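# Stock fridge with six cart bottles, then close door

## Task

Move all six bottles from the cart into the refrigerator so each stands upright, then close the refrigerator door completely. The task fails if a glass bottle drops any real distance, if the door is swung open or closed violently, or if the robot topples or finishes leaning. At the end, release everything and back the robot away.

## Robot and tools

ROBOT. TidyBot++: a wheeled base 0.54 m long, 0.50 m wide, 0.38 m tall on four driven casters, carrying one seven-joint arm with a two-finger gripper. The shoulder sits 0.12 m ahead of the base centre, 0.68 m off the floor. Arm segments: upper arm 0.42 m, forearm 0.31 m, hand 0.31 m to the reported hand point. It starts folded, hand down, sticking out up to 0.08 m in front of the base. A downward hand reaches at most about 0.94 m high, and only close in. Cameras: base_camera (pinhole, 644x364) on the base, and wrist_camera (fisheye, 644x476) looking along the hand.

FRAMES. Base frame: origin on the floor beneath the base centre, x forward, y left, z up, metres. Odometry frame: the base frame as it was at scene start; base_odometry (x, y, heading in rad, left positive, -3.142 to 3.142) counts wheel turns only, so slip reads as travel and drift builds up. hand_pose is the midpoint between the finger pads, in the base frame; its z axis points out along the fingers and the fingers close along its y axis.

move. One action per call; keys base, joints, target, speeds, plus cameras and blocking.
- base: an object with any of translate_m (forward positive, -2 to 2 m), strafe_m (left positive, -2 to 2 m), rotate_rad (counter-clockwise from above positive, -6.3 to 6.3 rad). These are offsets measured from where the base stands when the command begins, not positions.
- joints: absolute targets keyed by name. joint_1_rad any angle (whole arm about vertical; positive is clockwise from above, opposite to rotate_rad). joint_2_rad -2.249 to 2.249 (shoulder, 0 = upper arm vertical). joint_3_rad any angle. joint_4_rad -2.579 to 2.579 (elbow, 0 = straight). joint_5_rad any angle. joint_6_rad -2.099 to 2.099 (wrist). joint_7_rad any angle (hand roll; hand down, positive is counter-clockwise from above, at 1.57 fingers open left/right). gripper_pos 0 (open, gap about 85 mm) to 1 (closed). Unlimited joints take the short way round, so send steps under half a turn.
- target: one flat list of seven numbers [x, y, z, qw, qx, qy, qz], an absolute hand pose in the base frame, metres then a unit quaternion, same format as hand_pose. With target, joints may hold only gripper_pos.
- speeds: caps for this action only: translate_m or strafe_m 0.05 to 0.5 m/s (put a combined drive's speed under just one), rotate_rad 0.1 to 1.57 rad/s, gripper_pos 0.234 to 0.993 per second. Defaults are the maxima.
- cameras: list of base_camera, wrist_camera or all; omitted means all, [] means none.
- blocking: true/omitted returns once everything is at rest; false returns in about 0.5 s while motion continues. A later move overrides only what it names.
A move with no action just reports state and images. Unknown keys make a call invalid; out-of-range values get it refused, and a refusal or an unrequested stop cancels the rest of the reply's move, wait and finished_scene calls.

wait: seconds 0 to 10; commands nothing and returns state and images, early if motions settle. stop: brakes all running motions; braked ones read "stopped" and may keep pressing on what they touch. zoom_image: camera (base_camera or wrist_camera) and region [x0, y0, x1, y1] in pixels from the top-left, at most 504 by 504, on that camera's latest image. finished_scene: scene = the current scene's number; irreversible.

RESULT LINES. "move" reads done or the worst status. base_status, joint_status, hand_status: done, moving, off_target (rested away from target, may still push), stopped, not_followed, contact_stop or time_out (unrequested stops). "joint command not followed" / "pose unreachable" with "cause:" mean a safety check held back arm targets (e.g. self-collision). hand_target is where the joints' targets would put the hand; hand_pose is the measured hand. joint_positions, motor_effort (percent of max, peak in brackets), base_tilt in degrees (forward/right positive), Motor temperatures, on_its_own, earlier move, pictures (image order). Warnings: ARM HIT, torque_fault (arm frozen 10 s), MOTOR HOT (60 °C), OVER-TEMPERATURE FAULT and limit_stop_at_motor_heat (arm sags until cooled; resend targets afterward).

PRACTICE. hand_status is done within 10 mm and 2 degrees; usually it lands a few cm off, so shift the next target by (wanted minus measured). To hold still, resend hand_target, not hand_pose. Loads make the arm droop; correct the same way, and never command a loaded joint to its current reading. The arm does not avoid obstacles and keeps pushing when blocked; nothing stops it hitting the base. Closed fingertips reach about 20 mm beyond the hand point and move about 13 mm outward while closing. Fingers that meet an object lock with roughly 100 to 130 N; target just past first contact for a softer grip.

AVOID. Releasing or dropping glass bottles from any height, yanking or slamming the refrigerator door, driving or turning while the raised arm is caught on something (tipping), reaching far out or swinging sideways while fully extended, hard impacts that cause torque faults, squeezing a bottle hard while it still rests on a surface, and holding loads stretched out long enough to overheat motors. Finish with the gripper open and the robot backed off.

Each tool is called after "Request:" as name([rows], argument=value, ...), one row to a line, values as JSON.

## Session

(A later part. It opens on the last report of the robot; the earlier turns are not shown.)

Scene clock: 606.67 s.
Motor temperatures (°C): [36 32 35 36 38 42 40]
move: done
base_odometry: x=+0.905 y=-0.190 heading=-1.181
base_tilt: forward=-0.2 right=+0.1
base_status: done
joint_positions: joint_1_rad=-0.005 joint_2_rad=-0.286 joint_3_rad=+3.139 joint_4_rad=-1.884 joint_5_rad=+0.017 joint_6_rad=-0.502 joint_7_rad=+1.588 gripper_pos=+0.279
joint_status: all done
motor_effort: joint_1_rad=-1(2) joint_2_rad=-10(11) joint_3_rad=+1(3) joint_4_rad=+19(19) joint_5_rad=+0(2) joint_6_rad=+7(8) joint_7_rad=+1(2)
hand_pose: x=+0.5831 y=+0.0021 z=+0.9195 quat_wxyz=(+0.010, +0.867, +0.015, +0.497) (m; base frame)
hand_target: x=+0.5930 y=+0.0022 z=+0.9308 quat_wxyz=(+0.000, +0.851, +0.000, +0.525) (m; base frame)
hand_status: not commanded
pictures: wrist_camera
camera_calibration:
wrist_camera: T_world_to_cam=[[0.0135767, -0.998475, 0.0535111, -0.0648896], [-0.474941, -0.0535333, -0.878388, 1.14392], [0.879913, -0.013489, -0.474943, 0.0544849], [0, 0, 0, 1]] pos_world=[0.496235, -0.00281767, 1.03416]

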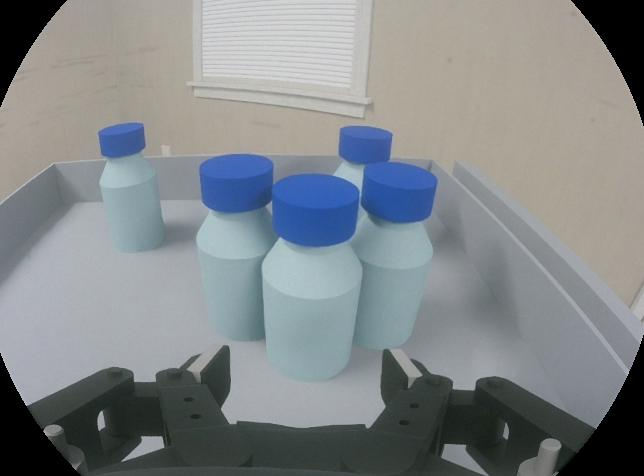

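Request:
move(base={"translate_m": 0.11}, speeds={"translate_m": 0.1}, cameras=["wrist_camera"])

Scene clock: 615.83 s.
Motor temperatures (°C): [36 32 35 36 38 42 40]
move: done
base_odometry: x=+0.947 y=-0.292 heading=-1.181
base_tilt: forward=-0.2 right=+0.1
base_status: done
joint_positions: joint_1_rad=-0.005 joint_2_rad=-0.286 joint_3_rad=+3.139 joint_4_rad=-1.885 joint_5_rad=+0.017 joint_6_rad=-0.498 joint_7_rad=+1.588 gripper_pos=+0.279
joint_status: not commanded
motor_effort: joint_1_rad=-1(1) joint_2_rad=-10(13) joint_3_rad=+2(2) joint_4_rad=+19(19) joint_5_rad=+0(1) joint_6_rad=+7(8) joint_7_rad=+1(1)
hand_pose: x=+0.5837 y=+0.0021 z=+0.9204 quat_wxyz=(+0.010, +0.867, +0.015, +0.499) (m; base frame)
hand_target: x=+0.5930 y=+0.0022 z=+0.9308 quat_wxyz=(+0.000, +0.851, +0.000, +0.525) (m; base frame)
hand_status: not commanded
pictures: wrist_camera
camera_calibration:
wrist_camera: T_world_to_cam=[[0.0134503, -0.998475, 0.0535335, -0.0648688], [-0.471633, -0.0535437, -0.880168, 1.14473], [0.881692, -0.0134097, -0.471634, 0.0502731], [0, 0, 0, 1]] pos_world=[0.496439, -0.00280272, 1.03474]

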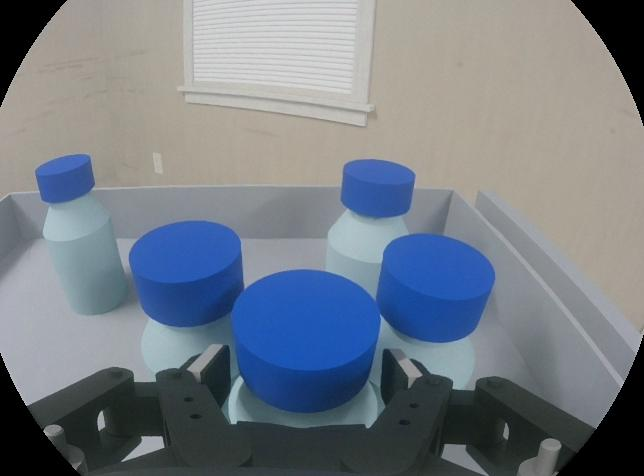

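Request:
move(base={"translate_m": 0.026}, speeds={"translate_m": 0.06}, cameras=["wrist_camera"])

Scene clock: 622.73 s.
Motor temperatures (°C): [36 32 35 36 38 42 40]
move: done
base_odometry: x=+0.957 y=-0.316 heading=-1.181
base_tilt: forward=-0.2 right=+0.1
base_status: done
joint_positions: joint_1_rad=-0.005 joint_2_rad=-0.286 joint_3_rad=+3.139 joint_4_rad=-1.887 joint_5_rad=+0.017 joint_6_rad=-0.498 joint_7_rad=+1.588 gripper_pos=+0.279
joint_status: not commanded
motor_effort: joint_1_rad=+0(1) joint_2_rad=-10(13) joint_3_rad=+2(2) joint_4_rad=+20(20) joint_5_rad=+1(1) joint_6_rad=+9(9) joint_7_rad=+0(1)
hand_pose: x=+0.5833 y=+0.0021 z=+0.9190 quat_wxyz=(+0.010, +0.867, +0.015, +0.498) (m; base frame)
hand_target: x=+0.5930 y=+0.0022 z=+0.9308 quat_wxyz=(+0.000, +0.851, +0.000, +0.525) (m; base frame)
hand_status: not commanded
pictures: wrist_camera
camera_calibration:
wrist_camera: T_world_to_cam=[[0.0135733, -0.998475, 0.0535185, -0.0648508], [-0.473646, -0.053558, -0.879086, 1.14351], [0.880611, -0.0134167, -0.47365, 0.0524533], [0, 0, 0, 1]] pos_world=[0.496308, -0.00280401, 1.03356]

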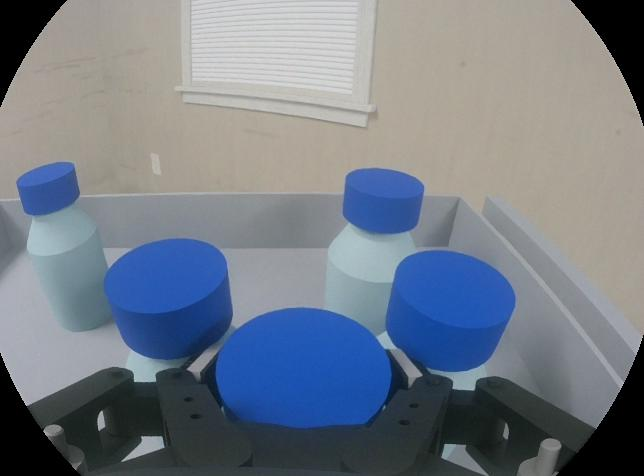

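Request:
move(joints={"gripper_pos": 0.45}, speeds={"gripper_pos": 0.234}, cameras=["wrist_camera"])

Scene clock: 627.30 s.
Motor temperatures (°C): [36 32 35 36 38 42 40]
move: off_target
base_odometry: x=+0.957 y=-0.316 heading=-1.181
base_tilt: forward=-0.2 right=+0.1
base_status: not commanded
joint_positions: joint_1_rad=-0.005 joint_2_rad=-0.286 joint_3_rad=+3.139 joint_4_rad=-1.888 joint_5_rad=+0.017 joint_6_rad=-0.497 joint_7_rad=+1.588 gripper_pos=+0.416
joint_status: gripper_pos off_target (ended at +0.416, target +0.450)
motor_effort: joint_1_rad=-1(1) joint_2_rad=-8(11) joint_3_rad=+1(2) joint_4_rad=+18(20) joint_5_rad=+0(1) joint_6_rad=+7(9) joint_7_rad=+1(1)
hand_pose: x=+0.5834 y=+0.0021 z=+0.9190 quat_wxyz=(+0.010, +0.867, +0.015, +0.498) (m; base frame)
hand_target: x=+0.5930 y=+0.0022 z=+0.9308 quat_wxyz=(+0.000, +0.851, +0.000, +0.525) (m; base frame)
hand_status: not commanded
pictures: wrist_camera
camera_calibration:
wrist_camera: T_world_to_cam=[[0.0135572, -0.998475, 0.0535224, -0.0648421], [-0.473041, -0.053563, -0.879411, 1.14354], [0.880936, -0.013396, -0.473046, 0.0516347], [0, 0, 0, 1]] pos_world=[0.496333, -0.00280015, 1.03354]

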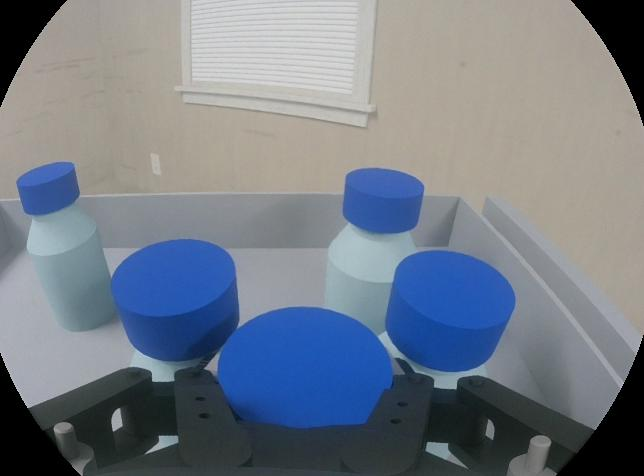

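Request:
move(joints={"joint_1_rad": 0.0, "joint_2_rad": -0.38, "joint_3_rad": 3.14, "joint_4_rad": -1.724, "joint_5_rad": 0.0, "joint_6_rad": -0.745, "joint_7_rad": 1.57}, cameras=[])

Request:
move(joints={"joint_1_rad": 0.0, "joint_2_rad": -0.38, "joint_3_rad": 3.14, "joint_4_rad": -1.42, "joint_5_rad": 0.0, "joint_6_rad": -1.06, "joint_7_rad": 1.57}, cameras=["wrist_camera"])

Scene clock: 639.53 s.
Motor temperatures (°C): [36 32 35 36 38 42 40]
move: done
base_odometry: x=+0.957 y=-0.316 heading=-1.181
base_tilt: forward=-0.2 right=+0.1
base_status: not commanded
joint_positions: joint_1_rad=-0.005 joint_2_rad=-0.351 joint_3_rad=+3.139 joint_4_rad=-1.781 joint_5_rad=+0.017 joint_6_rad=-0.669 joint_7_rad=+1.588 gripper_pos=+0.416
joint_status: all done
motor_effort: joint_1_rad=+0(1) joint_2_rad=-10(14) joint_3_rad=+1(2) joint_4_rad=+22(23) joint_5_rad=+0(1) joint_6_rad=+10(11) joint_7_rad=+1(2)
hand_pose: x=+0.5546 y=+0.0012 z=+0.9641 quat_wxyz=(+0.011, +0.867, +0.014, +0.498) (m; base frame)
hand_target: x=+0.5396 y=+0.0021 z=+0.9891 quat_wxyz=(+0.000, +0.865, +0.000, +0.502) (m; base frame)
hand_status: not commanded
pictures: none
No camera images: "cameras" was empty.

Scene clock: 641.17 s.
Motor temperatures (°C): [36 32 35 36 38 42 40]
move: done
base_odometry: x=+0.957 y=-0.316 heading=-1.181
base_tilt: forward=-0.2 right=+0.1
base_status: not commanded
joint_positions: joint_1_rad=-0.005 joint_2_rad=-0.352 joint_3_rad=+3.139 joint_4_rad=-1.478 joint_5_rad=+0.017 joint_6_rad=-0.977 joint_7_rad=+1.588 gripper_pos=+0.416
joint_status: all done
motor_effort: joint_1_rad=+0(1) joint_2_rad=-9(11) joint_3_rad=+1(2) joint_4_rad=+20(23) joint_5_rad=-1(1) joint_6_rad=+10(11) joint_7_rad=+1(2)
hand_pose: x=+0.5259 y=+0.0000 z=+1.0546 quat_wxyz=(+0.012, +0.868, +0.011, +0.497) (m; base frame)
hand_target: x=+0.5027 y=+0.0021 z=+1.0745 quat_wxyz=(+0.000, +0.867, +0.000, +0.498) (m; base frame)
hand_status: not commanded
pictures: wrist_camera
camera_calibration:
wrist_camera: T_world_to_cam=[[0.00556943, -0.998634, 0.0519577, -0.0676504], [-0.476184, -0.0483378, -0.878016, 1.2356], [0.879328, -0.0198514, -0.475803, 0.170201], [0, 0, 0, 1]] pos_world=[0.439086, -0.00445313, 1.16937]

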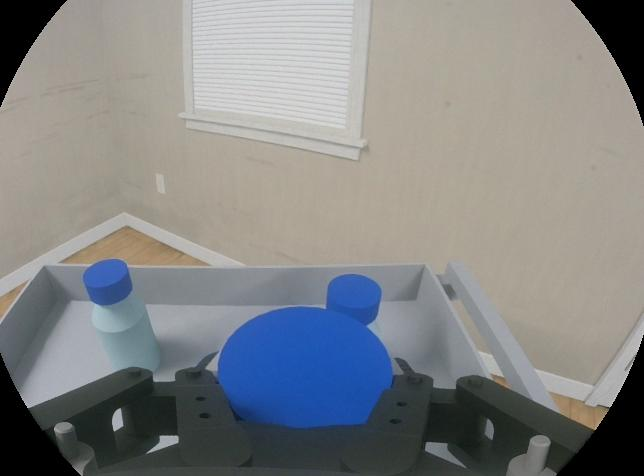

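Request:
move(base={"translate_m": -0.413, "strafe_m": -0.021, "rotate_rad": 2.62}, speeds={"translate_m": 0.3, "rotate_rad": 1.0}, cameras=["base_camera"])

Scene clock: 659.07 s.
Motor temperatures (°C): [36 32 35 36 38 42 40]
move: done
base_odometry: x=+0.780 y=+0.058 heading=+1.439
base_tilt: forward=-0.2 right=+0.1
base_status: done
joint_positions: joint_1_rad=-0.004 joint_2_rad=-0.354 joint_3_rad=+3.140 joint_4_rad=-1.477 joint_5_rad=+0.017 joint_6_rad=-0.980 joint_7_rad=+1.588 gripper_pos=+0.416
joint_status: not commanded
motor_effort: joint_1_rad=+0(2) joint_2_rad=-8(12) joint_3_rad=+1(3) joint_4_rad=+20(21) joint_5_rad=+0(2) joint_6_rad=+10(11) joint_7_rad=+1(1)
hand_pose: x=+0.5249 y=-0.0009 z=+1.0545 quat_wxyz=(+0.012, +0.868, +0.011, +0.496) (m; base frame)
hand_target: x=+0.5027 y=+0.0021 z=+1.0745 quat_wxyz=(+0.000, +0.867, +0.000, +0.498) (m; base frame)
hand_status: not commanded
pictures: base_camera

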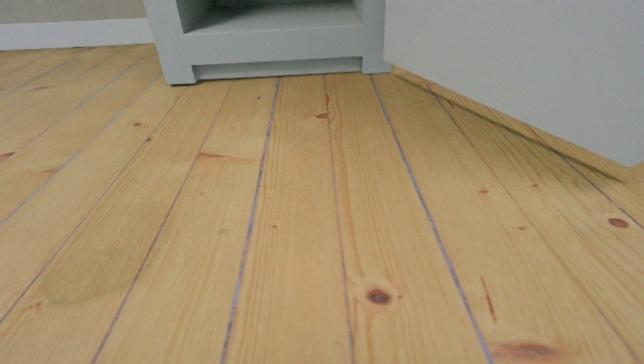

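Request:
zoom_image(camera="base_camera", region=[370, 0, 644, 200])

Scaled by 1.839.

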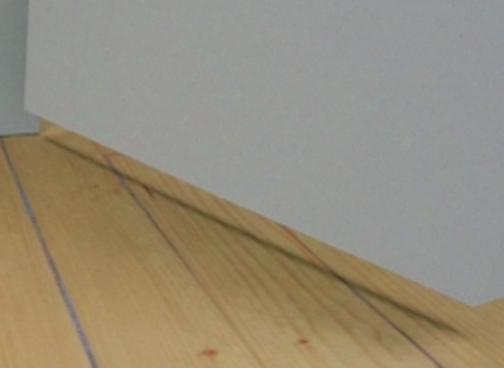

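Request:
move(base={"translate_m": 0.551, "strafe_m": 0.227, "rotate_rad": -0.2055}, speeds={"translate_m": 0.25, "rotate_rad": 0.2}, joints={"joint_1_rad": 0.0, "joint_2_rad": -0.054, "joint_3_rad": 3.14, "joint_4_rad": -1.08, "joint_5_rad": 0.0, "joint_6_rad": -1.04, "joint_7_rad": 1.57}, cameras=["base_camera", "wrist_camera"])

Scene clock: 725.43 s.
Motor temperatures (°C): [36 32 34 37 38 42 40]
move: done
base_odometry: x=+0.628 y=+0.634 heading=+1.233
base_tilt: forward=-0.1 right=+0.0
base_status: done
joint_positions: joint_1_rad=-0.001 joint_2_rad=-0.047 joint_3_rad=+3.140 joint_4_rad=-1.141 joint_5_rad=+0.017 joint_6_rad=-0.982 joint_7_rad=+1.588 gripper_pos=+0.416
joint_status: all done
motor_effort: joint_1_rad=+0(2) joint_2_rad=-20(22) joint_3_rad=+1(3) joint_4_rad=+20(21) joint_5_rad=+0(2) joint_6_rad=+11(13) joint_7_rad=+0(3)
hand_pose: x=+0.6508 y=-0.0017 z=+1.0958 quat_wxyz=(+0.012, +0.861, +0.009, +0.508) (m; base frame)
hand_target: x=+0.6390 y=+0.0022 z=+1.1169 quat_wxyz=(-0.001, +0.859, +0.000, +0.512) (m; base frame)
hand_status: not commanded
pictures: base_camera, wrist_camera
camera_calibration:
wrist_camera: T_world_to_cam=[[0.000049885, -0.998696, 0.0510591, -0.0675299], [-0.453647, -0.0455255, -0.890018, 1.32971], [0.891182, -0.0231184, -0.453057, 0.0472662], [0, 0, 0, 1]] pos_world=[0.561097, -0.00581361, 1.20832]

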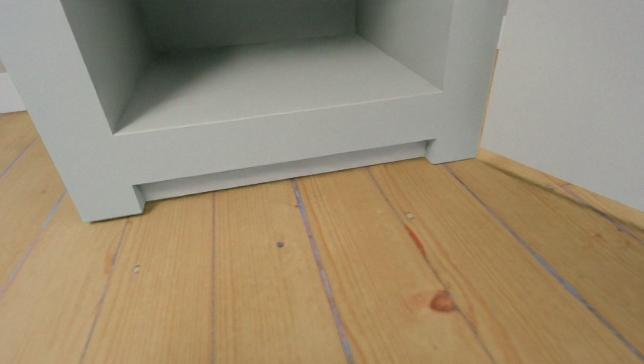

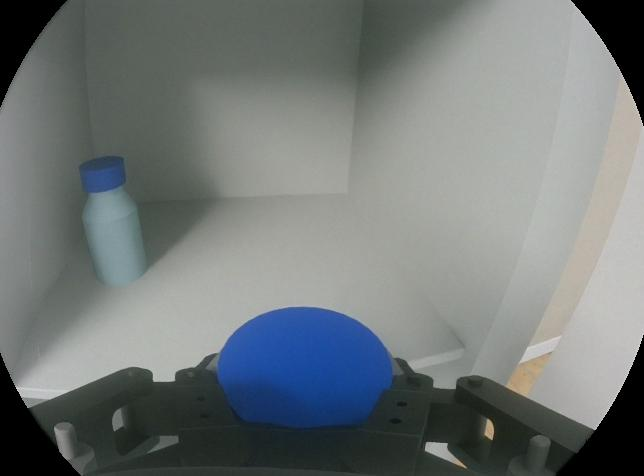

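Request:
move(base={"translate_m": 0.338}, speeds={"translate_m": 0.12}, cameras=["base_camera", "wrist_camera"])

Scene clock: 741.20 s.
Motor temperatures (°C): [36 32 34 37 38 42 40]
move: done
base_odometry: x=+0.740 y=+0.953 heading=+1.233
base_tilt: forward=-0.2 right=+0.0
base_status: done
joint_positions: joint_1_rad=-0.001 joint_2_rad=-0.044 joint_3_rad=+3.140 joint_4_rad=-1.139 joint_5_rad=+0.017 joint_6_rad=-0.982 joint_7_rad=+1.588 gripper_pos=+0.416
joint_status: not commanded
motor_effort: joint_1_rad=+0(2) joint_2_rad=-20(23) joint_3_rad=+1(2) joint_4_rad=+20(22) joint_5_rad=+0(1) joint_6_rad=+10(12) joint_7_rad=+0(1)
hand_pose: x=+0.6520 y=-0.0017 z=+1.0952 quat_wxyz=(+0.012, +0.862, +0.009, +0.507) (m; base frame)
hand_target: x=+0.6390 y=+0.0022 z=+1.1169 quat_wxyz=(-0.001, +0.859, +0.000, +0.512) (m; base frame)
hand_status: not commanded
pictures: base_camera, wrist_camera
camera_calibration:
wrist_camera: T_world_to_cam=[[0.000114509, -0.998696, 0.0510586, -0.067537], [-0.454771, -0.0455252, -0.889444, 1.32979], [0.890608, -0.0231181, -0.454183, 0.0475002], [0, 0, 0, 1]] pos_world=[0.562454, -0.00581189, 1.2078]

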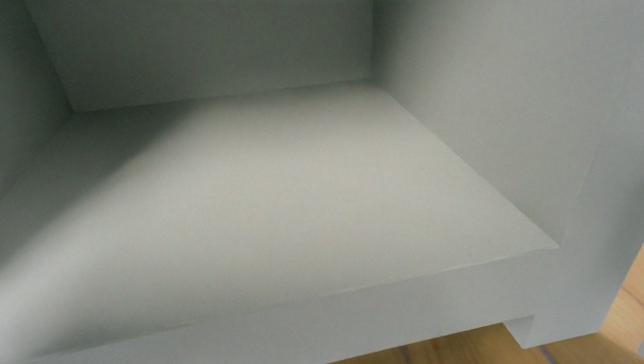

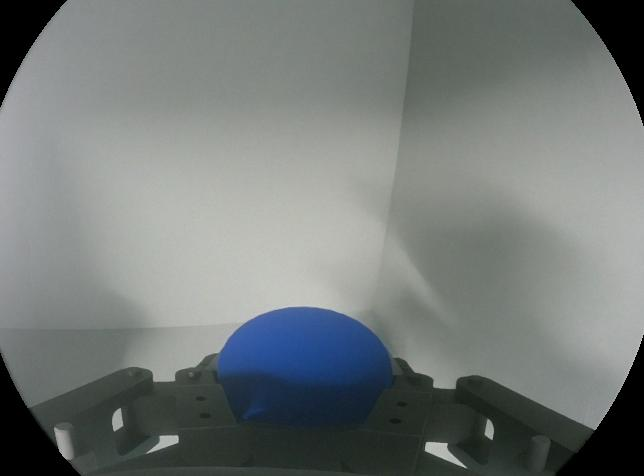

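Request:
move(joints={"joint_1_rad": 0.0, "joint_2_rad": -0.07, "joint_3_rad": 3.14, "joint_4_rad": -1.2, "joint_5_rad": 0.0, "joint_6_rad": -0.89, "joint_7_rad": 1.57}, cameras=[])

Request:
move(joints={"joint_1_rad": 0.0, "joint_2_rad": -0.08, "joint_3_rad": 3.14, "joint_4_rad": -1.23, "joint_5_rad": 0.0, "joint_6_rad": -0.87, "joint_7_rad": 1.57}, cameras=[])

Scene clock: 751.60 s.
Motor temperatures (°C): [36 32 34 37 38 42 40]
move: done
base_odometry: x=+0.740 y=+0.953 heading=+1.233
base_tilt: forward=-0.1 right=+0.1
base_status: not commanded
joint_positions: joint_1_rad=-0.001 joint_2_rad=-0.045 joint_3_rad=+3.140 joint_4_rad=-1.202 joint_5_rad=+0.017 joint_6_rad=-0.965 joint_7_rad=+1.588 gripper_pos=+0.416
joint_status: all done
motor_effort: joint_1_rad=-1(1) joint_2_rad=-18(20) joint_3_rad=+1(2) joint_4_rad=+19(22) joint_5_rad=+1(1) joint_6_rad=+9(11) joint_7_rad=+0(2)
hand_pose: x=+0.6532 y=-0.0016 z=+1.0651 quat_wxyz=(+0.012, +0.873, +0.010, +0.488) (m; base frame)
hand_target: x=+0.6543 y=+0.0022 z=+1.1005 quat_wxyz=(-0.001, +0.847, +0.000, +0.532) (m; base frame)
hand_status: not commanded
pictures: none
No camera images: "cameras" was empty.

Scene clock: 752.23 s.
Motor temperatures (°C): [36 32 34 37 38 42 40]
move: done
base_odometry: x=+0.740 y=+0.953 heading=+1.233
base_tilt: forward=-0.1 right=+0.1
base_status: not commanded
joint_positions: joint_1_rad=-0.001 joint_2_rad=-0.053 joint_3_rad=+3.140 joint_4_rad=-1.218 joint_5_rad=+0.017 joint_6_rad=-0.950 joint_7_rad=+1.588 gripper_pos=+0.416
joint_status: all done
motor_effort: joint_1_rad=-1(2) joint_2_rad=-18(20) joint_3_rad=+1(2) joint_4_rad=+19(20) joint_5_rad=-1(1) joint_6_rad=+9(9) joint_7_rad=+0(1)
hand_pose: x=+0.6518 y=-0.0016 z=+1.0648 quat_wxyz=(+0.012, +0.871, +0.010, +0.491) (m; base frame)
hand_target: x=+0.6527 y=+0.0022 z=+1.0945 quat_wxyz=(-0.001, +0.847, +0.000, +0.532) (m; base frame)
hand_status: not commanded
pictures: none
No camera images: "cameras" was empty.

Request:
move(joints={"joint_1_rad": 0.0, "joint_2_rad": -0.085, "joint_3_rad": 3.14, "joint_4_rad": -1.25, "joint_5_rad": 0.0, "joint_6_rad": -0.86, "joint_7_rad": 1.57}, cameras=["wrist_camera"])

Scene clock: 759.43 s.
Motor temperatures (°C): [36 33 34 37 37 42 40]
move: done
base_odometry: x=+0.740 y=+0.953 heading=+1.233
base_tilt: forward=-0.1 right=+0.0
base_status: not commanded
joint_positions: joint_1_rad=-0.001 joint_2_rad=-0.059 joint_3_rad=+3.140 joint_4_rad=-1.230 joint_5_rad=+0.017 joint_6_rad=-0.937 joint_7_rad=+1.588 gripper_pos=+0.416
joint_status: all done
motor_effort: joint_1_rad=-1(2) joint_2_rad=-17(17) joint_3_rad=+0(1) joint_4_rad=+18(18) joint_5_rad=+0(1) joint_6_rad=+7(8) joint_7_rad=+1(2)
hand_pose: x=+0.6509 y=-0.0015 z=+1.0648 quat_wxyz=(+0.012, +0.869, +0.010, +0.494) (m; base frame)
hand_target: x=+0.6518 y=+0.0022 z=+1.0886 quat_wxyz=(-0.001, +0.848, +0.000, +0.530) (m; base frame)
hand_status: not commanded
pictures: wrist_camera
camera_calibration:
wrist_camera: T_world_to_cam=[[0.00241836, -0.998672, 0.0514566, -0.0677649], [-0.482279, -0.0462417, -0.874796, 1.30453], [0.876014, -0.0227009, -0.481751, 0.0735327], [0, 0, 0, 1]] pos_world=[0.564897, -0.00568187, 1.18011]

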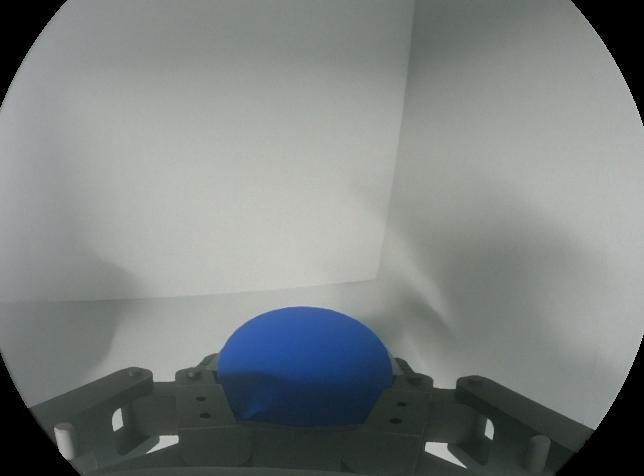

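Request:
move(joints={"joint_1_rad": 0.0, "joint_2_rad": -0.085, "joint_3_rad": 3.14, "joint_4_rad": -1.27, "joint_5_rad": 0.0, "joint_6_rad": -0.86, "joint_7_rad": 1.57}, cameras=[])

Scene clock: 766.40 s.
Motor temperatures (°C): [36 33 34 37 37 42 40]
move: done
base_odometry: x=+0.740 y=+0.953 heading=+1.233
base_tilt: forward=-0.1 right=+0.1
base_status: not commanded
joint_positions: joint_1_rad=-0.001 joint_2_rad=-0.065 joint_3_rad=+3.140 joint_4_rad=-1.240 joint_5_rad=+0.017 joint_6_rad=-0.928 joint_7_rad=+1.588 gripper_pos=+0.416
joint_status: all done
motor_effort: joint_1_rad=-1(2) joint_2_rad=-16(17) joint_3_rad=+1(1) joint_4_rad=+16(18) joint_5_rad=-1(1) joint_6_rad=+4(7) joint_7_rad=+1(2)
hand_pose: x=+0.6501 y=-0.0015 z=+1.0648 quat_wxyz=(+0.012, +0.868, +0.010, +0.496) (m; base frame)
hand_target: x=+0.6514 y=+0.0022 z=+1.0772 quat_wxyz=(-0.001, +0.853, +0.000, +0.521) (m; base frame)
hand_status: not commanded
pictures: none
No camera images: "cameras" was empty.

Request:
move(joints={"gripper_pos": 0.22}, speeds={"gripper_pos": 0.234}, cameras=["wrist_camera"])

Request:
move(base={"translate_m": -0.2}, speeds={"translate_m": 0.15}, cameras=["wrist_camera"])

Scene clock: 772.00 s.
Motor temperatures (°C): [36 33 34 37 37 42 40]
move: done
base_odometry: x=+0.740 y=+0.953 heading=+1.233
base_tilt: forward=-0.2 right=+0.0
base_status: not commanded
joint_positions: joint_1_rad=-0.001 joint_2_rad=-0.065 joint_3_rad=+3.140 joint_4_rad=-1.248 joint_5_rad=+0.017 joint_6_rad=-0.928 joint_7_rad=+1.588 gripper_pos=+0.219
joint_status: all done
motor_effort: joint_1_rad=+0(2) joint_2_rad=-16(16) joint_3_rad=+0(2) joint_4_rad=+18(18) joint_5_rad=+0(1) joint_6_rad=+8(8) joint_7_rad=+1(2)
hand_pose: x=+0.6498 y=-0.0015 z=+1.0603 quat_wxyz=(+0.012, +0.870, +0.010, +0.493) (m; base frame)
hand_target: x=+0.6514 y=+0.0022 z=+1.0772 quat_wxyz=(-0.001, +0.853, +0.000, +0.521) (m; base frame)
hand_status: not commanded
pictures: wrist_camera
camera_calibration:
wrist_camera: T_world_to_cam=[[0.00271339, -0.998668, 0.0515295, -0.06777], [-0.484623, -0.0463874, -0.873492, 1.30021], [0.874719, -0.0226022, -0.484103, 0.0757021], [0, 0, 0, 1]] pos_world=[0.564075, -0.00565552, 1.17586]

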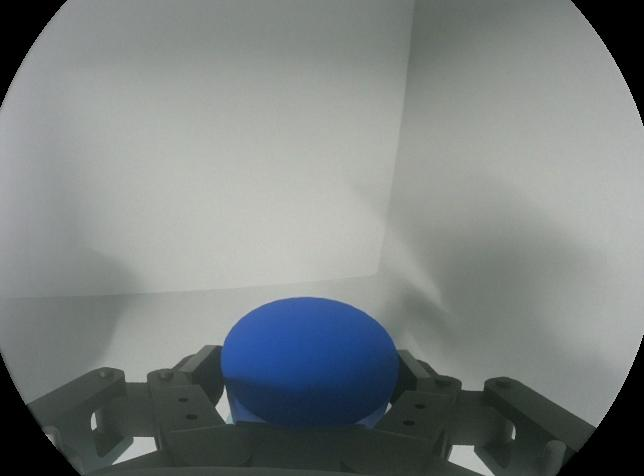

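Scene clock: 773.97 s.
Motor temperatures (°C): [36 33 34 37 37 42 40]
move: done
base_odometry: x=+0.673 y=+0.764 heading=+1.234
base_tilt: forward=-0.1 right=+0.1
base_status: done
joint_positions: joint_1_rad=-0.001 joint_2_rad=-0.076 joint_3_rad=+3.140 joint_4_rad=-1.250 joint_5_rad=+0.017 joint_6_rad=-0.928 joint_7_rad=+1.588 gripper_pos=+0.219
joint_status: not commanded
motor_effort: joint_1_rad=-1(1) joint_2_rad=-16(20) joint_3_rad=+1(2) joint_4_rad=+18(18) joint_5_rad=+0(1) joint_6_rad=+6(8) joint_7_rad=+1(1)
hand_pose: x=+0.6454 y=-0.0015 z=+1.0655 quat_wxyz=(+0.012, +0.868, +0.010, +0.497) (m; base frame)
hand_target: x=+0.6514 y=+0.0022 z=+1.0772 quat_wxyz=(-0.001, +0.853, +0.000, +0.521) (m; base frame)
hand_status: not commanded
pictures: wrist_camera
camera_calibration:
wrist_camera: T_world_to_cam=[[0.0022007, -0.998668, 0.0515421, -0.0677153], [-0.475895, -0.0463774, -0.878279, 1.30212], [0.879499, -0.0225958, -0.475363, 0.0696267], [0, 0, 0, 1]] pos_world=[0.558584, -0.00566302, 1.18021]

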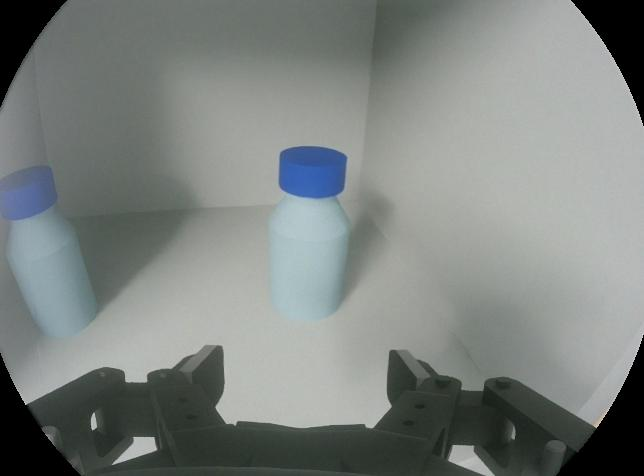

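Request:
move(base={"translate_m": -0.5}, speeds={"translate_m": 0.35}, joints={"joint_1_rad": 0.0, "joint_2_rad": -0.38, "joint_3_rad": 3.14, "joint_4_rad": -1.42, "joint_5_rad": 0.0, "joint_6_rad": -1.06, "joint_7_rad": 1.57}, cameras=[])

Request:
move(base={"translate_m": -0.42, "strafe_m": -0.45, "rotate_rad": -2.32}, speeds={"translate_m": 0.35, "rotate_rad": 1.2, "gripper_pos": 0.5}, joints={"joint_1_rad": 0.0, "joint_2_rad": -0.285, "joint_3_rad": 3.14, "joint_4_rad": -1.6, "joint_5_rad": 0.0, "joint_6_rad": -0.9, "joint_7_rad": 1.57, "gripper_pos": 0.25}, cameras=["wrist_camera"])

Scene clock: 800.80 s.
Motor temperatures (°C): [36 33 34 37 37 42 40]
move: done
base_odometry: x=+0.508 y=+0.292 heading=+1.234
base_tilt: forward=-0.2 right=+0.1
base_status: done
joint_positions: joint_1_rad=-0.001 joint_2_rad=-0.384 joint_3_rad=+3.140 joint_4_rad=-1.399 joint_5_rad=+0.017 joint_6_rad=-0.973 joint_7_rad=+1.588 gripper_pos=+0.219
joint_status: all done
motor_effort: joint_1_rad=+0(1) joint_2_rad=-5(20) joint_3_rad=+1(2) joint_4_rad=+17(19) joint_5_rad=+0(1) joint_6_rad=+8(9) joint_7_rad=+1(2)
hand_pose: x=+0.5129 y=-0.0019 z=+1.1120 quat_wxyz=(+0.013, +0.838, +0.009, +0.546) (m; base frame)
hand_target: x=+0.5027 y=+0.0021 z=+1.0745 quat_wxyz=(+0.000, +0.867, +0.000, +0.498) (m; base frame)
hand_status: not commanded
pictures: none
No camera images: "cameras" was empty.

Scene clock: 803.80 s.
Motor temperatures (°C): [36 33 34 37 37 42 40]
move: done
base_odometry: x=+0.794 y=-0.253 heading=-1.086
base_tilt: forward=-0.1 right=+0.1
base_status: done
joint_positions: joint_1_rad=-0.001 joint_2_rad=-0.286 joint_3_rad=+3.140 joint_4_rad=-1.587 joint_5_rad=+0.017 joint_6_rad=-0.965 joint_7_rad=+1.588 gripper_pos=+0.252
joint_status: all done
motor_effort: joint_1_rad=+0(2) joint_2_rad=-9(13) joint_3_rad=+1(4) joint_4_rad=+18(20) joint_5_rad=+0(2) joint_6_rad=+7(9) joint_7_rad=+1(2)
hand_pose: x=+0.5423 y=-0.0015 z=+0.9701 quat_wxyz=(+0.012, +0.906, +0.011, +0.424) (m; base frame)
hand_target: x=+0.5537 y=+0.0021 z=+0.9782 quat_wxyz=(+0.000, +0.895, +0.000, +0.447) (m; base frame)
hand_status: not commanded
pictures: wrist_camera
camera_calibration:
wrist_camera: T_world_to_cam=[[0.0106037, -0.998636, 0.051119, -0.0667238], [-0.613357, -0.0468707, -0.788414, 1.15657], [0.789734, -0.0229941, -0.613018, 0.297202], [0, 0, 0, 1]] pos_world=[0.475386, -0.00558973, 1.09746]

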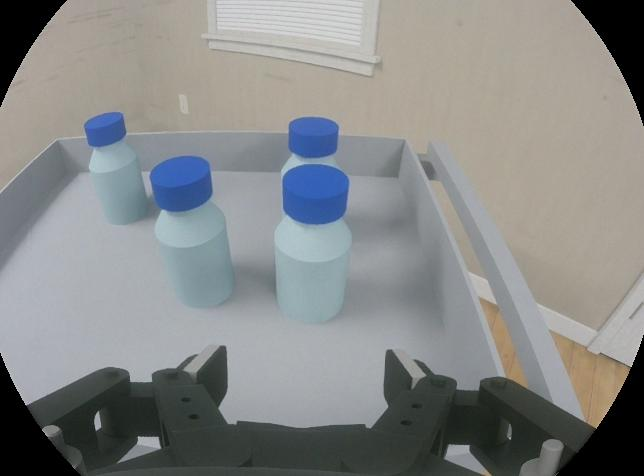

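Request:
move(joints={"joint_1_rad": 0.0, "joint_2_rad": -0.285, "joint_3_rad": 3.14, "joint_4_rad": -1.905, "joint_5_rad": 0.0, "joint_6_rad": -0.415, "joint_7_rad": 1.57}, cameras=[])

Request:
move(base={"translate_m": 0.16, "strafe_m": -0.003}, speeds={"translate_m": 0.1}, cameras=["wrist_camera"])

Scene clock: 816.63 s.
Motor temperatures (°C): [36 33 34 36 37 42 40]
move: done
base_odometry: x=+0.794 y=-0.253 heading=-1.086
base_tilt: forward=-0.2 right=+0.1
base_status: not commanded
joint_positions: joint_1_rad=-0.001 joint_2_rad=-0.286 joint_3_rad=+3.140 joint_4_rad=-1.884 joint_5_rad=+0.017 joint_6_rad=-0.502 joint_7_rad=+1.588 gripper_pos=+0.252
joint_status: all done
motor_effort: joint_1_rad=-1(1) joint_2_rad=-10(11) joint_3_rad=+1(2) joint_4_rad=+19(19) joint_5_rad=-1(2) joint_6_rad=+7(8) joint_7_rad=+1(2)
hand_pose: x=+0.5831 y=+0.0004 z=+0.9195 quat_wxyz=(+0.011, +0.867, +0.014, +0.497) (m; base frame)
hand_target: x=+0.5930 y=+0.0022 z=+0.9308 quat_wxyz=(+0.000, +0.851, +0.000, +0.526) (m; base frame)
hand_status: not commanded
pictures: none
No camera images: "cameras" was empty.

Scene clock: 818.77 s.
Motor temperatures (°C): [36 33 34 36 37 42 40]
move: done
base_odometry: x=+0.866 y=-0.396 heading=-1.087
base_tilt: forward=-0.2 right=+0.1
base_status: done
joint_positions: joint_1_rad=-0.001 joint_2_rad=-0.286 joint_3_rad=+3.140 joint_4_rad=-1.885 joint_5_rad=+0.017 joint_6_rad=-0.499 joint_7_rad=+1.588 gripper_pos=+0.252
joint_status: not commanded
motor_effort: joint_1_rad=+0(1) joint_2_rad=-10(13) joint_3_rad=+1(2) joint_4_rad=+19(19) joint_5_rad=-1(1) joint_6_rad=+7(8) joint_7_rad=+1(1)
hand_pose: x=+0.5836 y=+0.0005 z=+0.9203 quat_wxyz=(+0.011, +0.867, +0.014, +0.499) (m; base frame)
hand_target: x=+0.5930 y=+0.0022 z=+0.9308 quat_wxyz=(+0.000, +0.851, +0.000, +0.526) (m; base frame)
hand_status: not commanded
pictures: wrist_camera
camera_calibration:
wrist_camera: T_world_to_cam=[[0.00982316, -0.998533, 0.0532517, -0.0641719], [-0.471936, -0.0515796, -0.880123, 1.14469], [0.881578, -0.0164858, -0.471751, 0.0505156], [0, 0, 0, 1]] pos_world=[0.496319, -0.00420212, 1.03472]

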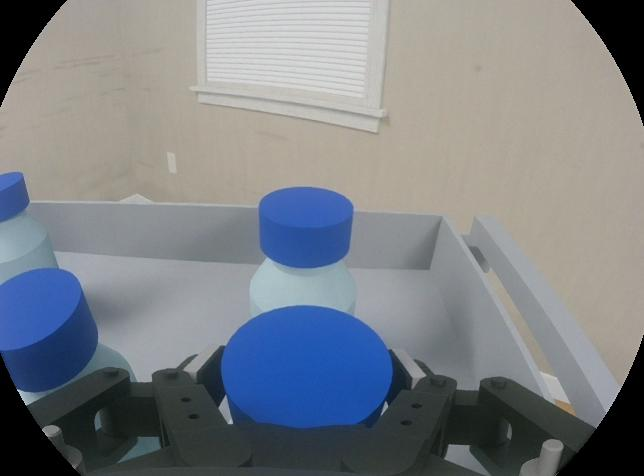

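Request:
move(joints={"gripper_pos": 0.45}, speeds={"gripper_pos": 0.234}, cameras=[])

Request:
move(joints={"joint_1_rad": 0.0, "joint_2_rad": -0.38, "joint_3_rad": 3.14, "joint_4_rad": -1.724, "joint_5_rad": 0.0, "joint_6_rad": -0.745, "joint_7_rad": 1.57}, cameras=[])

Request:
move(joints={"joint_1_rad": 0.0, "joint_2_rad": -0.38, "joint_3_rad": 3.14, "joint_4_rad": -1.42, "joint_5_rad": 0.0, "joint_6_rad": -1.06, "joint_7_rad": 1.57}, cameras=["wrist_camera"])

Scene clock: 826.77 s.
Motor temperatures (°C): [36 33 34 36 37 42 40]
move: off_target
base_odometry: x=+0.866 y=-0.396 heading=-1.087
base_tilt: forward=-0.2 right=+0.0
base_status: not commanded
joint_positions: joint_1_rad=-0.001 joint_2_rad=-0.286 joint_3_rad=+3.140 joint_4_rad=-1.885 joint_5_rad=+0.017 joint_6_rad=-0.497 joint_7_rad=+1.588 gripper_pos=+0.415
joint_status: gripper_pos off_target (ended at +0.415, target +0.450)
motor_effort: joint_1_rad=-1(2) joint_2_rad=-8(10) joint_3_rad=+0(2) joint_4_rad=+18(19) joint_5_rad=+0(1) joint_6_rad=+7(8) joint_7_rad=+0(1)
hand_pose: x=+0.5838 y=+0.0005 z=+0.9207 quat_wxyz=(+0.011, +0.866, +0.014, +0.499) (m; base frame)
hand_target: x=+0.5930 y=+0.0022 z=+0.9308 quat_wxyz=(+0.000, +0.851, +0.000, +0.526) (m; base frame)
hand_status: not commanded
pictures: none
No camera images: "cameras" was empty.

Scene clock: 827.97 s.
Motor temperatures (°C): [36 33 34 36 37 42 40]
move: off_target
base_odometry: x=+0.866 y=-0.396 heading=-1.087
base_tilt: forward=-0.2 right=+0.1
base_status: not commanded
joint_positions: joint_1_rad=-0.001 joint_2_rad=-0.345 joint_3_rad=+3.140 joint_4_rad=-1.788 joint_5_rad=+0.017 joint_6_rad=-0.674 joint_7_rad=+1.588 gripper_pos=+0.415
joint_status: joint_4_rad off_target (ended at -1.788, target -1.724); the others done
motor_effort: joint_1_rad=-1(2) joint_2_rad=-11(14) joint_3_rad=+1(2) joint_4_rad=+22(23) joint_5_rad=+0(1) joint_6_rad=+11(11) joint_7_rad=+0(2)
hand_pose: x=+0.5546 y=-0.0004 z=+0.9558 quat_wxyz=(+0.012, +0.872, +0.012, +0.490) (m; base frame)
hand_target: x=+0.5396 y=+0.0022 z=+0.9890 quat_wxyz=(+0.000, +0.865, +0.000, +0.502) (m; base frame)
hand_status: not commanded
pictures: none
No camera images: "cameras" was empty.

Scene clock: 829.60 s.
Motor temperatures (°C): [36 33 34 36 37 42 40]
move: off_target
base_odometry: x=+0.866 y=-0.396 heading=-1.087
base_tilt: forward=-0.1 right=+0.1
base_status: not commanded
joint_positions: joint_1_rad=-0.001 joint_2_rad=-0.347 joint_3_rad=+3.140 joint_4_rad=-1.483 joint_5_rad=+0.017 joint_6_rad=-0.980 joint_7_rad=+1.588 gripper_pos=+0.415
joint_status: joint_4_rad off_target (ended at -1.483, target -1.420); the others done
motor_effort: joint_1_rad=+0(1) joint_2_rad=-9(12) joint_3_rad=+2(2) joint_4_rad=+21(23) joint_5_rad=+0(1) joint_6_rad=+11(12) joint_7_rad=+1(2)
hand_pose: x=+0.5271 y=-0.0015 z=+1.0488 quat_wxyz=(+0.012, +0.871, +0.010, +0.491) (m; base frame)
hand_target: x=+0.5027 y=+0.0022 z=+1.0745 quat_wxyz=(+0.000, +0.867, +0.000, +0.498) (m; base frame)
hand_status: not commanded
pictures: wrist_camera
camera_calibration:
wrist_camera: T_world_to_cam=[[0.00263749, -0.998662, 0.0516527, -0.0669845], [-0.488016, -0.0463698, -0.871602, 1.23055], [0.872831, -0.0229085, -0.487485, 0.182004], [0, 0, 0, 1]] pos_world=[0.441846, -0.00566505, 1.16473]

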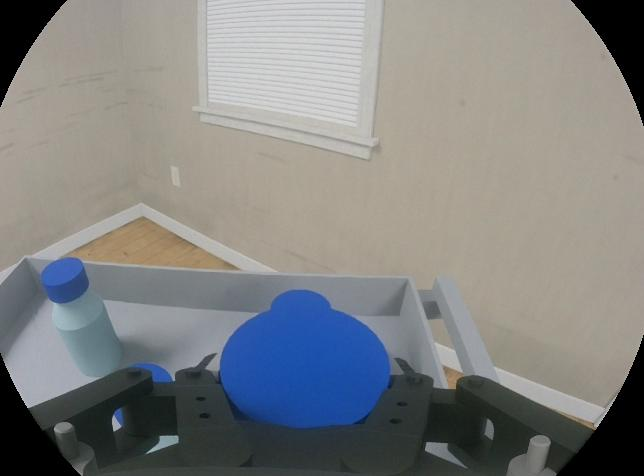

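Request:
move(base={"translate_m": -0.528, "strafe_m": 0.012, "rotate_rad": 2.5215}, speeds={"translate_m": 0.3, "rotate_rad": 1.0}, cameras=[])

Request:
move(base={"translate_m": 0.55}, speeds={"translate_m": 0.25}, joints={"joint_1_rad": 0.0, "joint_2_rad": -0.054, "joint_3_rad": 3.14, "joint_4_rad": -1.07, "joint_5_rad": 0.0, "joint_6_rad": -1.05, "joint_7_rad": 1.57}, cameras=["base_camera", "wrist_camera"])

Scene clock: 845.13 s.
Motor temperatures (°C): [36 33 34 37 37 42 40]
move: done
base_odometry: x=+0.631 y=+0.077 heading=+1.435
base_tilt: forward=-0.2 right=+0.1
base_status: done
joint_positions: joint_1_rad=-0.001 joint_2_rad=-0.349 joint_3_rad=+3.140 joint_4_rad=-1.483 joint_5_rad=+0.017 joint_6_rad=-0.983 joint_7_rad=+1.588 gripper_pos=+0.415
joint_status: not commanded
motor_effort: joint_1_rad=-1(2) joint_2_rad=-10(14) joint_3_rad=+1(3) joint_4_rad=+21(22) joint_5_rad=+0(2) joint_6_rad=+11(12) joint_7_rad=+1(1)
hand_pose: x=+0.5260 y=-0.0021 z=+1.0488 quat_wxyz=(+0.013, +0.871, +0.009, +0.490) (m; base frame)
hand_target: x=+0.5027 y=+0.0022 z=+1.0745 quat_wxyz=(+0.000, +0.867, +0.000, +0.498) (m; base frame)
hand_status: not commanded
pictures: none
No camera images: "cameras" was empty.

Scene clock: 848.20 s.
Motor temperatures (°C): [36 33 34 37 37 42 40]
move: off_target
base_odometry: x=+0.706 y=+0.622 heading=+1.435
base_tilt: forward=-0.1 right=+0.1
base_status: done
joint_positions: joint_1_rad=-0.001 joint_2_rad=-0.042 joint_3_rad=+3.140 joint_4_rad=-1.136 joint_5_rad=+0.017 joint_6_rad=-0.987 joint_7_rad=+1.588 gripper_pos=+0.415
joint_status: joint_4_rad off_target (ended at -1.136, target -1.070); the others done
motor_effort: joint_1_rad=+0(2) joint_2_rad=-21(23) joint_3_rad=+1(2) joint_4_rad=+21(22) joint_5_rad=+0(1) joint_6_rad=+10(13) joint_7_rad=+1(2)
hand_pose: x=+0.6521 y=-0.0020 z=+1.0945 quat_wxyz=(+0.013, +0.863, +0.009, +0.506) (m; base frame)
hand_target: x=+0.6374 y=+0.0022 z=+1.1196 quat_wxyz=(-0.001, +0.859, +0.000, +0.512) (m; base frame)
hand_status: not commanded
pictures: base_camera, wrist_camera
camera_calibration:
wrist_camera: T_world_to_cam=[[-0.000326457, -0.998706, 0.0508564, -0.067307], [-0.458214, -0.0450539, -0.887699, 1.3295], [0.888842, -0.0235929, -0.457606, 0.0519958], [0, 0, 0, 1]] pos_world=[0.562958, -0.00609394, 1.20742]

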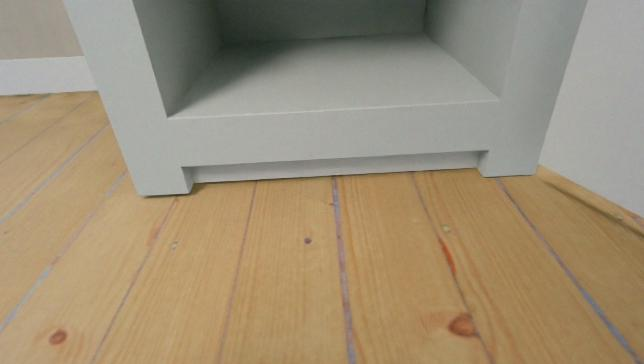

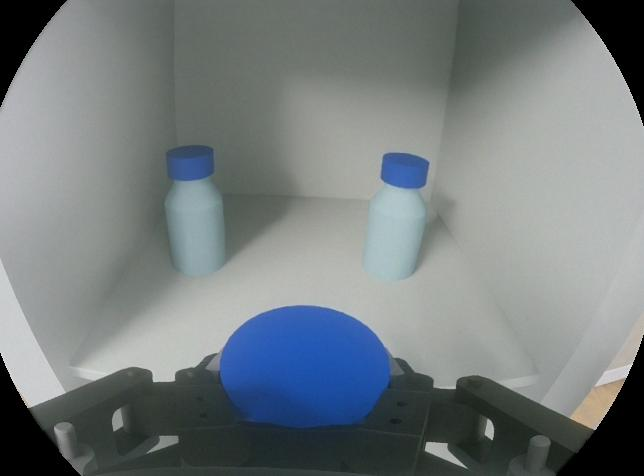

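Request:
move(base={"translate_m": 0.345, "strafe_m": 0.0165}, speeds={"translate_m": 0.12}, cameras=["wrist_camera"])

Scene clock: 865.40 s.
Motor temperatures (°C): [36 33 34 37 37 42 40]
move: done
base_odometry: x=+0.736 y=+0.966 heading=+1.435
base_tilt: forward=-0.2 right=+0.0
base_status: done
joint_positions: joint_1_rad=-0.001 joint_2_rad=-0.040 joint_3_rad=+3.140 joint_4_rad=-1.135 joint_5_rad=+0.017 joint_6_rad=-0.987 joint_7_rad=+1.588 gripper_pos=+0.415
joint_status: not commanded
motor_effort: joint_1_rad=-1(2) joint_2_rad=-21(24) joint_3_rad=+1(2) joint_4_rad=+21(22) joint_5_rad=-1(1) joint_6_rad=+10(12) joint_7_rad=+1(1)
hand_pose: x=+0.6530 y=-0.0020 z=+1.0941 quat_wxyz=(+0.013, +0.863, +0.009, +0.505) (m; base frame)
hand_target: x=+0.6374 y=+0.0022 z=+1.1196 quat_wxyz=(-0.001, +0.859, +0.000, +0.512) (m; base frame)
hand_status: not commanded
pictures: wrist_camera
camera_calibration:
wrist_camera: T_world_to_cam=[[-0.000287529, -0.998706, 0.0508557, -0.067311], [-0.458892, -0.0450531, -0.887349, 1.32965], [0.888492, -0.0235924, -0.458285, 0.0519632], [0, 0, 0, 1]] pos_world=[0.563978, -0.00609309, 1.2071]

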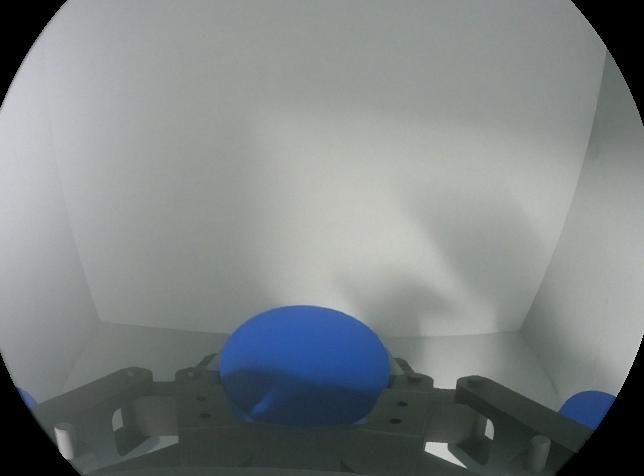

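Request:
move(joints={"joint_1_rad": 0.0, "joint_2_rad": -0.065, "joint_3_rad": 3.14, "joint_4_rad": -1.175, "joint_5_rad": 0.0, "joint_6_rad": -0.92, "joint_7_rad": 1.57}, cameras=[])

Request:
move(joints={"joint_1_rad": 0.0, "joint_2_rad": -0.07, "joint_3_rad": 3.14, "joint_4_rad": -1.2, "joint_5_rad": 0.0, "joint_6_rad": -0.89, "joint_7_rad": 1.57}, cameras=[])

Request:
move(joints={"joint_1_rad": 0.0, "joint_2_rad": -0.085, "joint_3_rad": 3.14, "joint_4_rad": -1.24, "joint_5_rad": 0.0, "joint_6_rad": -0.86, "joint_7_rad": 1.57}, cameras=[])

Request:
move(joints={"joint_1_rad": 0.0, "joint_2_rad": -0.085, "joint_3_rad": 3.14, "joint_4_rad": -1.26, "joint_5_rad": 0.0, "joint_6_rad": -0.86, "joint_7_rad": 1.57}, cameras=["wrist_camera"])

Scene clock: 874.43 s.
Motor temperatures (°C): [36 33 34 37 37 42 40]
move: done
base_odometry: x=+0.736 y=+0.966 heading=+1.435
base_tilt: forward=-0.1 right=+0.0
base_status: not commanded
joint_positions: joint_1_rad=-0.001 joint_2_rad=-0.040 joint_3_rad=+3.140 joint_4_rad=-1.184 joint_5_rad=+0.017 joint_6_rad=-0.983 joint_7_rad=+1.588 gripper_pos=+0.415
joint_status: all done
motor_effort: joint_1_rad=-1(1) joint_2_rad=-19(22) joint_3_rad=+1(2) joint_4_rad=+20(22) joint_5_rad=-1(1) joint_6_rad=+10(12) joint_7_rad=+0(2)
hand_pose: x=+0.6525 y=-0.0020 z=+1.0685 quat_wxyz=(+0.012, +0.874, +0.009, +0.486) (m; base frame)
hand_target: x=+0.6523 y=+0.0022 z=+1.1035 quat_wxyz=(-0.001, +0.849, +0.000, +0.528) (m; base frame)
hand_status: not commanded
pictures: none
No camera images: "cameras" was empty.

Scene clock: 875.03 s.
Motor temperatures (°C): [36 33 34 37 37 42 40]
move: done
base_odometry: x=+0.736 y=+0.966 heading=+1.435
base_tilt: forward=-0.1 right=+0.1
base_status: not commanded
joint_positions: joint_1_rad=-0.001 joint_2_rad=-0.043 joint_3_rad=+3.140 joint_4_rad=-1.194 joint_5_rad=+0.017 joint_6_rad=-0.968 joint_7_rad=+1.588 gripper_pos=+0.415
joint_status: all done
motor_effort: joint_1_rad=-1(1) joint_2_rad=-18(20) joint_3_rad=+1(2) joint_4_rad=+19(21) joint_5_rad=+0(1) joint_6_rad=+10(11) joint_7_rad=+1(1)
hand_pose: x=+0.6536 y=-0.0019 z=+1.0683 quat_wxyz=(+0.012, +0.872, +0.009, +0.489) (m; base frame)
hand_target: x=+0.6543 y=+0.0022 z=+1.1005 quat_wxyz=(-0.001, +0.847, +0.000, +0.532) (m; base frame)
hand_status: not commanded
pictures: none
No camera images: "cameras" was empty.

Scene clock: 875.70 s.
Motor temperatures (°C): [36 33 34 37 37 42 40]
move: done
base_odometry: x=+0.736 y=+0.966 heading=+1.435
base_tilt: forward=-0.2 right=+0.0
base_status: not commanded
joint_positions: joint_1_rad=-0.001 joint_2_rad=-0.059 joint_3_rad=+3.140 joint_4_rad=-1.223 joint_5_rad=+0.017 joint_6_rad=-0.940 joint_7_rad=+1.588 gripper_pos=+0.415
joint_status: all done
motor_effort: joint_1_rad=-1(1) joint_2_rad=-17(18) joint_3_rad=+0(2) joint_4_rad=+18(19) joint_5_rad=-1(1) joint_6_rad=+7(10) joint_7_rad=+1(2)
hand_pose: x=+0.6510 y=-0.0018 z=+1.0680 quat_wxyz=(+0.012, +0.868, +0.010, +0.496) (m; base frame)
hand_target: x=+0.6519 y=+0.0022 z=+1.0943 quat_wxyz=(-0.001, +0.845, +0.000, +0.534) (m; base frame)
hand_status: not commanded
pictures: none
No camera images: "cameras" was empty.

Scene clock: 876.27 s.
Motor temperatures (°C): [36 33 34 37 37 42 40]
move: done
base_odometry: x=+0.736 y=+0.966 heading=+1.435
base_tilt: forward=-0.1 right=+0.0
base_status: not commanded
joint_positions: joint_1_rad=-0.001 joint_2_rad=-0.064 joint_3_rad=+3.140 joint_4_rad=-1.232 joint_5_rad=+0.017 joint_6_rad=-0.931 joint_7_rad=+1.588 gripper_pos=+0.415
joint_status: all done
motor_effort: joint_1_rad=-1(2) joint_2_rad=-16(17) joint_3_rad=+0(1) joint_4_rad=+17(18) joint_5_rad=+0(1) joint_6_rad=+6(8) joint_7_rad=+1(2)
hand_pose: x=+0.6503 y=-0.0018 z=+1.0680 quat_wxyz=(+0.012, +0.867, +0.010, +0.498) (m; base frame)
hand_target: x=+0.6517 y=+0.0022 z=+1.0829 quat_wxyz=(-0.001, +0.851, +0.000, +0.525) (m; base frame)
hand_status: not commanded
pictures: wrist_camera
camera_calibration:
wrist_camera: T_world_to_cam=[[0.0014658, -0.998681, 0.0513215, -0.067446], [-0.474033, -0.0458829, -0.879311, 1.30649], [0.880506, -0.0230392, -0.473475, 0.0638801], [0, 0, 0, 1]] pos_world=[0.563172, -0.00593979, 1.18252]

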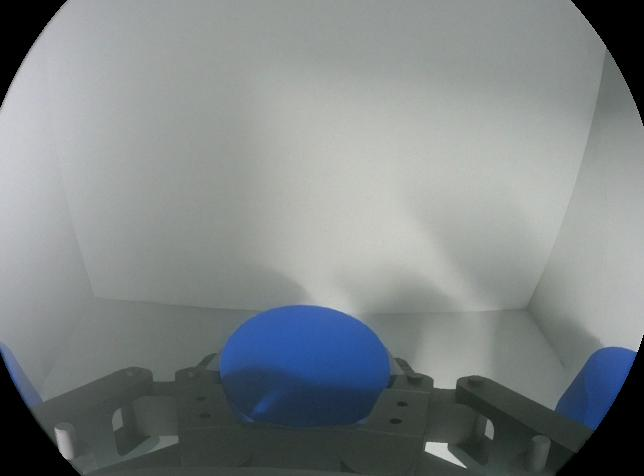

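Request:
move(joints={"gripper_pos": 0.22}, speeds={"gripper_pos": 0.234}, cameras=[])

Request:
move(base={"translate_m": -0.2}, speeds={"translate_m": 0.15}, cameras=["wrist_camera"])

Scene clock: 883.70 s.
Motor temperatures (°C): [36 33 34 37 37 42 40]
move: done
base_odometry: x=+0.736 y=+0.966 heading=+1.435
base_tilt: forward=-0.2 right=+0.1
base_status: not commanded
joint_positions: joint_1_rad=-0.001 joint_2_rad=-0.064 joint_3_rad=+3.140 joint_4_rad=-1.238 joint_5_rad=+0.017 joint_6_rad=-0.931 joint_7_rad=+1.588 gripper_pos=+0.219
joint_status: all done
motor_effort: joint_1_rad=-1(2) joint_2_rad=-16(17) joint_3_rad=+1(2) joint_4_rad=+18(18) joint_5_rad=+0(1) joint_6_rad=+7(8) joint_7_rad=+1(1)
hand_pose: x=+0.6501 y=-0.0018 z=+1.0648 quat_wxyz=(+0.012, +0.869, +0.010, +0.495) (m; base frame)
hand_target: x=+0.6517 y=+0.0022 z=+1.0829 quat_wxyz=(-0.001, +0.851, +0.000, +0.525) (m; base frame)
hand_status: not commanded
pictures: none
No camera images: "cameras" was empty.

Scene clock: 885.70 s.
Motor temperatures (°C): [36 33 34 37 37 42 40]
move: done
base_odometry: x=+0.709 y=+0.768 heading=+1.435
base_tilt: forward=-0.2 right=+0.1
base_status: done
joint_positions: joint_1_rad=-0.001 joint_2_rad=-0.075 joint_3_rad=+3.140 joint_4_rad=-1.239 joint_5_rad=+0.017 joint_6_rad=-0.931 joint_7_rad=+1.588 gripper_pos=+0.219
joint_status: not commanded
motor_effort: joint_1_rad=-1(1) joint_2_rad=-16(20) joint_3_rad=+1(2) joint_4_rad=+18(18) joint_5_rad=+0(1) joint_6_rad=+8(8) joint_7_rad=+1(1)
hand_pose: x=+0.6457 y=-0.0018 z=+1.0698 quat_wxyz=(+0.012, +0.866, +0.010, +0.500) (m; base frame)
hand_target: x=+0.6517 y=+0.0022 z=+1.0829 quat_wxyz=(-0.001, +0.851, +0.000, +0.525) (m; base frame)
hand_status: not commanded
pictures: wrist_camera
camera_calibration:
wrist_camera: T_world_to_cam=[[0.00126395, -0.998681, 0.0513318, -0.06742], [-0.470565, -0.0458874, -0.881171, 1.3057], [0.882364, -0.0230412, -0.470002, 0.0638818], [0, 0, 0, 1]] pos_world=[0.558133, -0.0059441, 1.18403]

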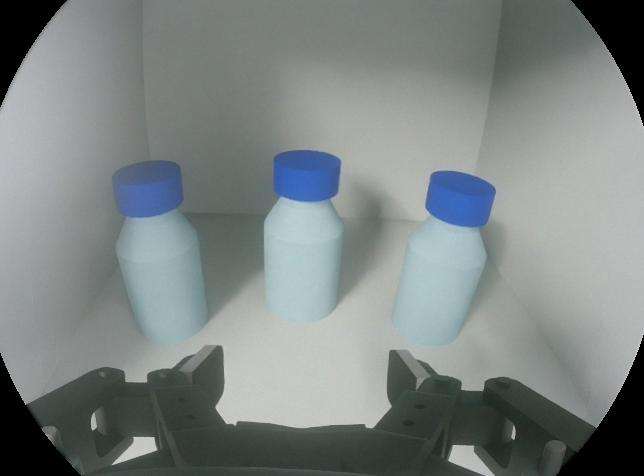

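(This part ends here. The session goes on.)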